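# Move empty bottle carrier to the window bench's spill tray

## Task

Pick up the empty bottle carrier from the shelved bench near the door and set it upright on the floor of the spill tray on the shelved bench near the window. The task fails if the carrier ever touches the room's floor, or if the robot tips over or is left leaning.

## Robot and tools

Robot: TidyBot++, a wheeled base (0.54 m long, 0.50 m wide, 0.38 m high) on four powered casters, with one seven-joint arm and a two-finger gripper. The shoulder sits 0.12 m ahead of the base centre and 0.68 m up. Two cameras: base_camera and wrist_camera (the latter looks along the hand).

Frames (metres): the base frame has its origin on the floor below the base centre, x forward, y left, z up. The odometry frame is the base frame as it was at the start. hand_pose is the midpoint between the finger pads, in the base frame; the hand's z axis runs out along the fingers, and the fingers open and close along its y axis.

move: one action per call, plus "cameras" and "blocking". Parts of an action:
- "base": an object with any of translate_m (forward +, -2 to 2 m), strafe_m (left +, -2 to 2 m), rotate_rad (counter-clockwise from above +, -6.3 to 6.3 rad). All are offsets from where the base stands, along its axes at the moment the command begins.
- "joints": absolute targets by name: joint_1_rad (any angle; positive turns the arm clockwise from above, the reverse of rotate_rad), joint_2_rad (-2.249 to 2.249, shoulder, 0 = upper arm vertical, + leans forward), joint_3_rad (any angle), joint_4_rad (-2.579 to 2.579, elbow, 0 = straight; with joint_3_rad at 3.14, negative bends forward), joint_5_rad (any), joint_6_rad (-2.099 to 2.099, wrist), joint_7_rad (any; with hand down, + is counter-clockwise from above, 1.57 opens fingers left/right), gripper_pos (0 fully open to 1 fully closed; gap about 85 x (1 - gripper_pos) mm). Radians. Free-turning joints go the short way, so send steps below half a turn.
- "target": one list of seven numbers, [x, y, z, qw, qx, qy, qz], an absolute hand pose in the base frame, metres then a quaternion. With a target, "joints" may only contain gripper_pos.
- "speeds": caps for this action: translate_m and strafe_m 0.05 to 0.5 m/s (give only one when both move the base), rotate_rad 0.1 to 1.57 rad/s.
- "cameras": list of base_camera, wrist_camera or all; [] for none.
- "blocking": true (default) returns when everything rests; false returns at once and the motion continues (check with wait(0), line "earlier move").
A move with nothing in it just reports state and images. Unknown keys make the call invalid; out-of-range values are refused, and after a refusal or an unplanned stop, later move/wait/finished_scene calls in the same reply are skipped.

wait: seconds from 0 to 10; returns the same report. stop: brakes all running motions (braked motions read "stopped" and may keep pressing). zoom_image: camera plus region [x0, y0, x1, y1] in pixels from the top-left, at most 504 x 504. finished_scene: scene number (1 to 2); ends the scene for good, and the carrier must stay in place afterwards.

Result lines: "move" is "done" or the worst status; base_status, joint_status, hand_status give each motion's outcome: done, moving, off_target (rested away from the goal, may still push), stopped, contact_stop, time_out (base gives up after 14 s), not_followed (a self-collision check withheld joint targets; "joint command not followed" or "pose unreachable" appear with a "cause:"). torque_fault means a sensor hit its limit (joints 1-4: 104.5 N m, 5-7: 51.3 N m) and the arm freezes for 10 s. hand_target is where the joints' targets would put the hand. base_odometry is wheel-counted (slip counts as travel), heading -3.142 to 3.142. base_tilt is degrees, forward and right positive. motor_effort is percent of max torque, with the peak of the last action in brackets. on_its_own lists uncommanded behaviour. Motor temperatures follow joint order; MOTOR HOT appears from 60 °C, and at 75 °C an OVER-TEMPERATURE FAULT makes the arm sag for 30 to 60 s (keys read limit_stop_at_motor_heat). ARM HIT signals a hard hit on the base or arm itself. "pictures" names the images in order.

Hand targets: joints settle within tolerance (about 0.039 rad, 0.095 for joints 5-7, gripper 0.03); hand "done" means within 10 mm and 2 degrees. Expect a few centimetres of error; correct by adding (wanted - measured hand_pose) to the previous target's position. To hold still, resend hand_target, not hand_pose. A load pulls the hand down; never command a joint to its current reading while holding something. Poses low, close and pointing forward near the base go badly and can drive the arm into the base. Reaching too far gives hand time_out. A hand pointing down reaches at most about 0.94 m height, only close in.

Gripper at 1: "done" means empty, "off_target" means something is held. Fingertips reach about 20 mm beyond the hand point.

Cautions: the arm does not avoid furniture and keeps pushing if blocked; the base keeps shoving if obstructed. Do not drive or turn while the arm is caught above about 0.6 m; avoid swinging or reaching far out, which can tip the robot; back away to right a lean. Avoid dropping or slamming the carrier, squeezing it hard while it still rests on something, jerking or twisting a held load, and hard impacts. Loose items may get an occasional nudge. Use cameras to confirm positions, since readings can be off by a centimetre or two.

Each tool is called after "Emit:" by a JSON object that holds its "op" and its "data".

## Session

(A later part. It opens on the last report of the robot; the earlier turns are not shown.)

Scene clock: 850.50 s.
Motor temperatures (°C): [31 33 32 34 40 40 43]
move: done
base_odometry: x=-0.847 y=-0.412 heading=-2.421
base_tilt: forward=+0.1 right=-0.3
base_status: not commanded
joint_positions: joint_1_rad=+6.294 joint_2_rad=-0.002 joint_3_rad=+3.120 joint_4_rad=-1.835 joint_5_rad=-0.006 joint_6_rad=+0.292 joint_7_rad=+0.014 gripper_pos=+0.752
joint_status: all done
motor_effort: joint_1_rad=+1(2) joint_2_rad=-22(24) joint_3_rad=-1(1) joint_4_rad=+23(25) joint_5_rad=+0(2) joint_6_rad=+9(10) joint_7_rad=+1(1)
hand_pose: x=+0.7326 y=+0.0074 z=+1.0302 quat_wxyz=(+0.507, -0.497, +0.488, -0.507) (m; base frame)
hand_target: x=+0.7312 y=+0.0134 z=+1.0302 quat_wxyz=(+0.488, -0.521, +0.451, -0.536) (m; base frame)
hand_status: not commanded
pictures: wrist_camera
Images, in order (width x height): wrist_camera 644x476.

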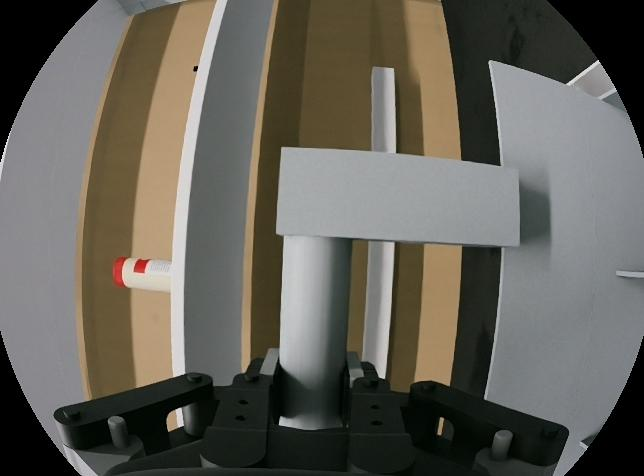

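Emit:
{"op": "move", "data": {"joints": {"gripper_pos": 0.66}, "cameras": ["wrist_camera"]}}

Scene clock: 858.23 s.
Motor temperatures (°C): [31 33 32 34 40 40 43]
move: done
base_odometry: x=-0.847 y=-0.412 heading=-2.421
base_tilt: forward=+0.1 right=-0.3
base_status: not commanded
joint_positions: joint_1_rad=+6.294 joint_2_rad=-0.002 joint_3_rad=+3.120 joint_4_rad=-1.836 joint_5_rad=-0.006 joint_6_rad=+0.294 joint_7_rad=+0.015 gripper_pos=+0.660
joint_status: all done
motor_effort: joint_1_rad=+1(2) joint_2_rad=-22(24) joint_3_rad=+0(1) joint_4_rad=+22(23) joint_5_rad=-1(1) joint_6_rad=+9(10) joint_7_rad=+0(1)
hand_pose: x=+0.7325 y=+0.0074 z=+1.0302 quat_wxyz=(+0.507, -0.497, +0.488, -0.508) (m; base frame)
hand_target: x=+0.7312 y=+0.0134 z=+1.0302 quat_wxyz=(+0.488, -0.521, +0.451, -0.536) (m; base frame)
hand_status: not commanded
pictures: wrist_camera
Images, in order (width x height): wrist_camera 644x476.

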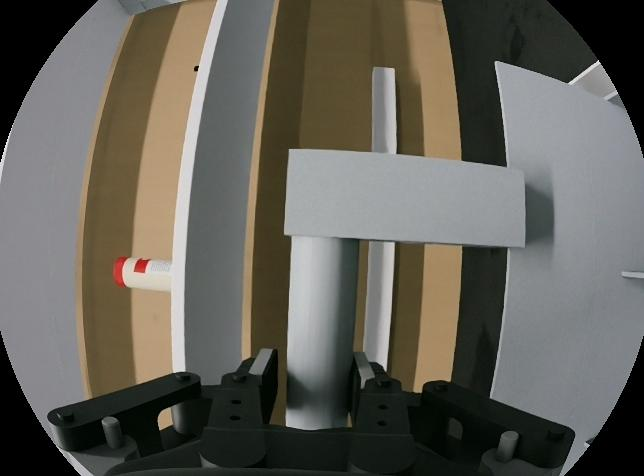

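Emit:
{"op": "move", "data": {"joints": {"gripper_pos": 0.56}, "cameras": ["wrist_camera"]}}

Scene clock: 866.17 s.
Motor temperatures (°C): [31 33 32 33 40 40 43]
move: done
base_odometry: x=-0.847 y=-0.412 heading=-2.421
base_tilt: forward=+0.1 right=-0.3
base_status: not commanded
joint_positions: joint_1_rad=+6.294 joint_2_rad=-0.002 joint_3_rad=+3.120 joint_4_rad=-1.836 joint_5_rad=-0.006 joint_6_rad=+0.296 joint_7_rad=+0.015 gripper_pos=+0.560
joint_status: all done
motor_effort: joint_1_rad=+1(1) joint_2_rad=-21(22) joint_3_rad=+0(1) joint_4_rad=+21(22) joint_5_rad=+0(1) joint_6_rad=+8(8) joint_7_rad=+0(0)
hand_pose: x=+0.7325 y=+0.0074 z=+1.0309 quat_wxyz=(+0.508, -0.496, +0.487, -0.508) (m; base frame)
hand_target: x=+0.7312 y=+0.0134 z=+1.0302 quat_wxyz=(+0.488, -0.521, +0.451, -0.536) (m; base frame)
hand_status: not commanded
pictures: wrist_camera
Images, in order (width x height): wrist_camera 644x476.

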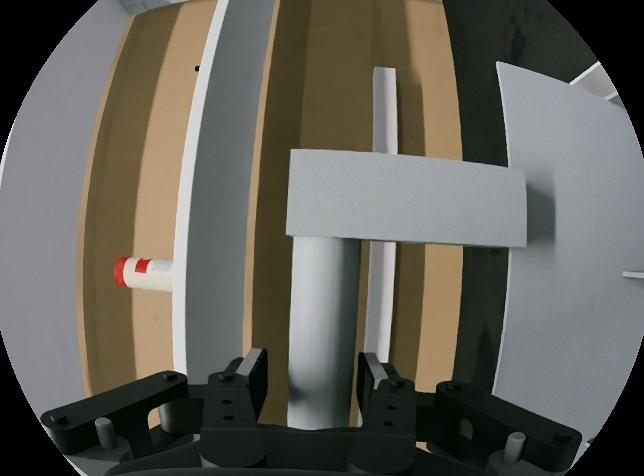

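Emit:
{"op": "move", "data": {"joints": {"gripper_pos": 0}, "cameras": ["wrist_camera"]}}

Scene clock: 872.13 s.
Motor temperatures (°C): [31 33 32 33 40 40 43]
move: done
base_odometry: x=-0.847 y=-0.412 heading=-2.421
base_tilt: forward=+0.1 right=-0.3
base_status: not commanded
joint_positions: joint_1_rad=+6.294 joint_2_rad=-0.002 joint_3_rad=+3.120 joint_4_rad=-1.836 joint_5_rad=-0.006 joint_6_rad=+0.296 joint_7_rad=+0.015 gripper_pos=+0.000
joint_status: all done
motor_effort: joint_1_rad=+1(2) joint_2_rad=-21(22) joint_3_rad=+0(0) joint_4_rad=+22(22) joint_5_rad=+0(1) joint_6_rad=+8(8) joint_7_rad=+0(0)
hand_pose: x=+0.7325 y=+0.0074 z=+1.0309 quat_wxyz=(+0.508, -0.496, +0.487, -0.508) (m; base frame)
hand_target: x=+0.7312 y=+0.0134 z=+1.0302 quat_wxyz=(+0.488, -0.521, +0.451, -0.536) (m; base frame)
hand_status: not commanded
pictures: wrist_camera
Images, in order (width x height): wrist_camera 644x476.

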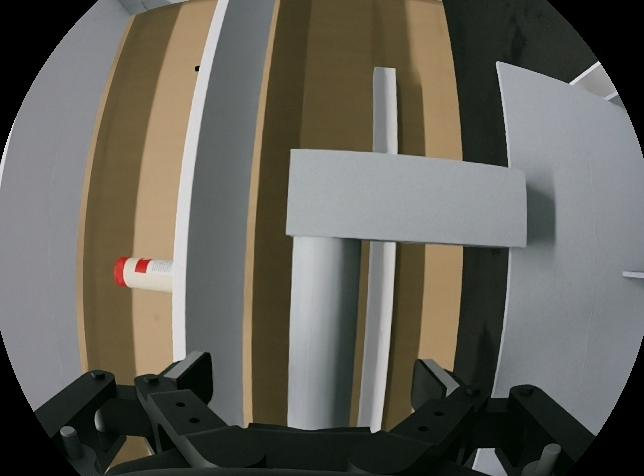

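Emit:
{"op": "move", "data": {"base": {"translate_m": -0.3, "strafe_m": -0.003}, "speeds": {"translate_m": 0.2}, "cameras": ["wrist_camera"]}}

Scene clock: 878.03 s.
Motor temperatures (°C): [31 33 32 33 40 40 43]
move: done
base_odometry: x=-0.623 y=-0.212 heading=-2.421
base_tilt: forward=+0.1 right=-0.3
base_status: done
joint_positions: joint_1_rad=+6.294 joint_2_rad=-0.010 joint_3_rad=+3.120 joint_4_rad=-1.836 joint_5_rad=-0.006 joint_6_rad=+0.298 joint_7_rad=+0.015 gripper_pos=+0.000
joint_status: not commanded
motor_effort: joint_1_rad=+1(2) joint_2_rad=-20(26) joint_3_rad=+1(1) joint_4_rad=+22(23) joint_5_rad=+0(1) joint_6_rad=+8(9) joint_7_rad=+0(1)
hand_pose: x=+0.7296 y=+0.0075 z=+1.0363 quat_wxyz=(+0.510, -0.494, +0.485, -0.511) (m; base frame)
hand_target: x=+0.7312 y=+0.0134 z=+1.0302 quat_wxyz=(+0.488, -0.521, +0.451, -0.536) (m; base frame)
hand_status: not commanded
pictures: wrist_camera
Images, in order (width x height): wrist_camera 644x476.

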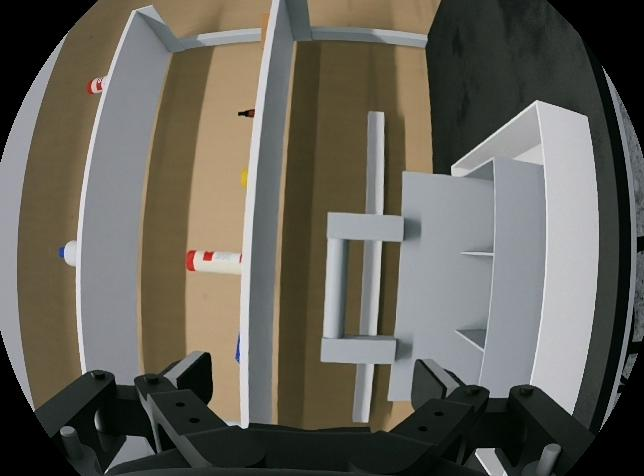

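Emit:
{"op": "zoom_image", "data": {"camera": "wrist_camera", "region": [380, 80, 644, 440]}}

Scaled by 1.400.

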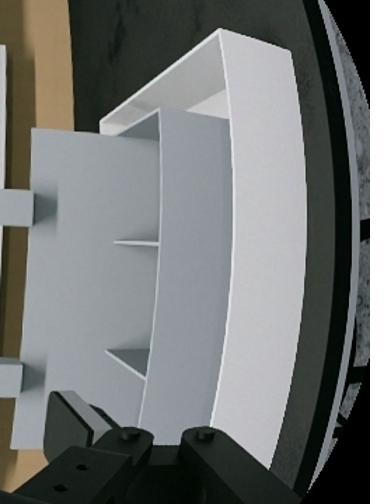

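Emit:
{"op": "finished_scene", "data": {"scene": 2}}

The scene is finished: the task was done.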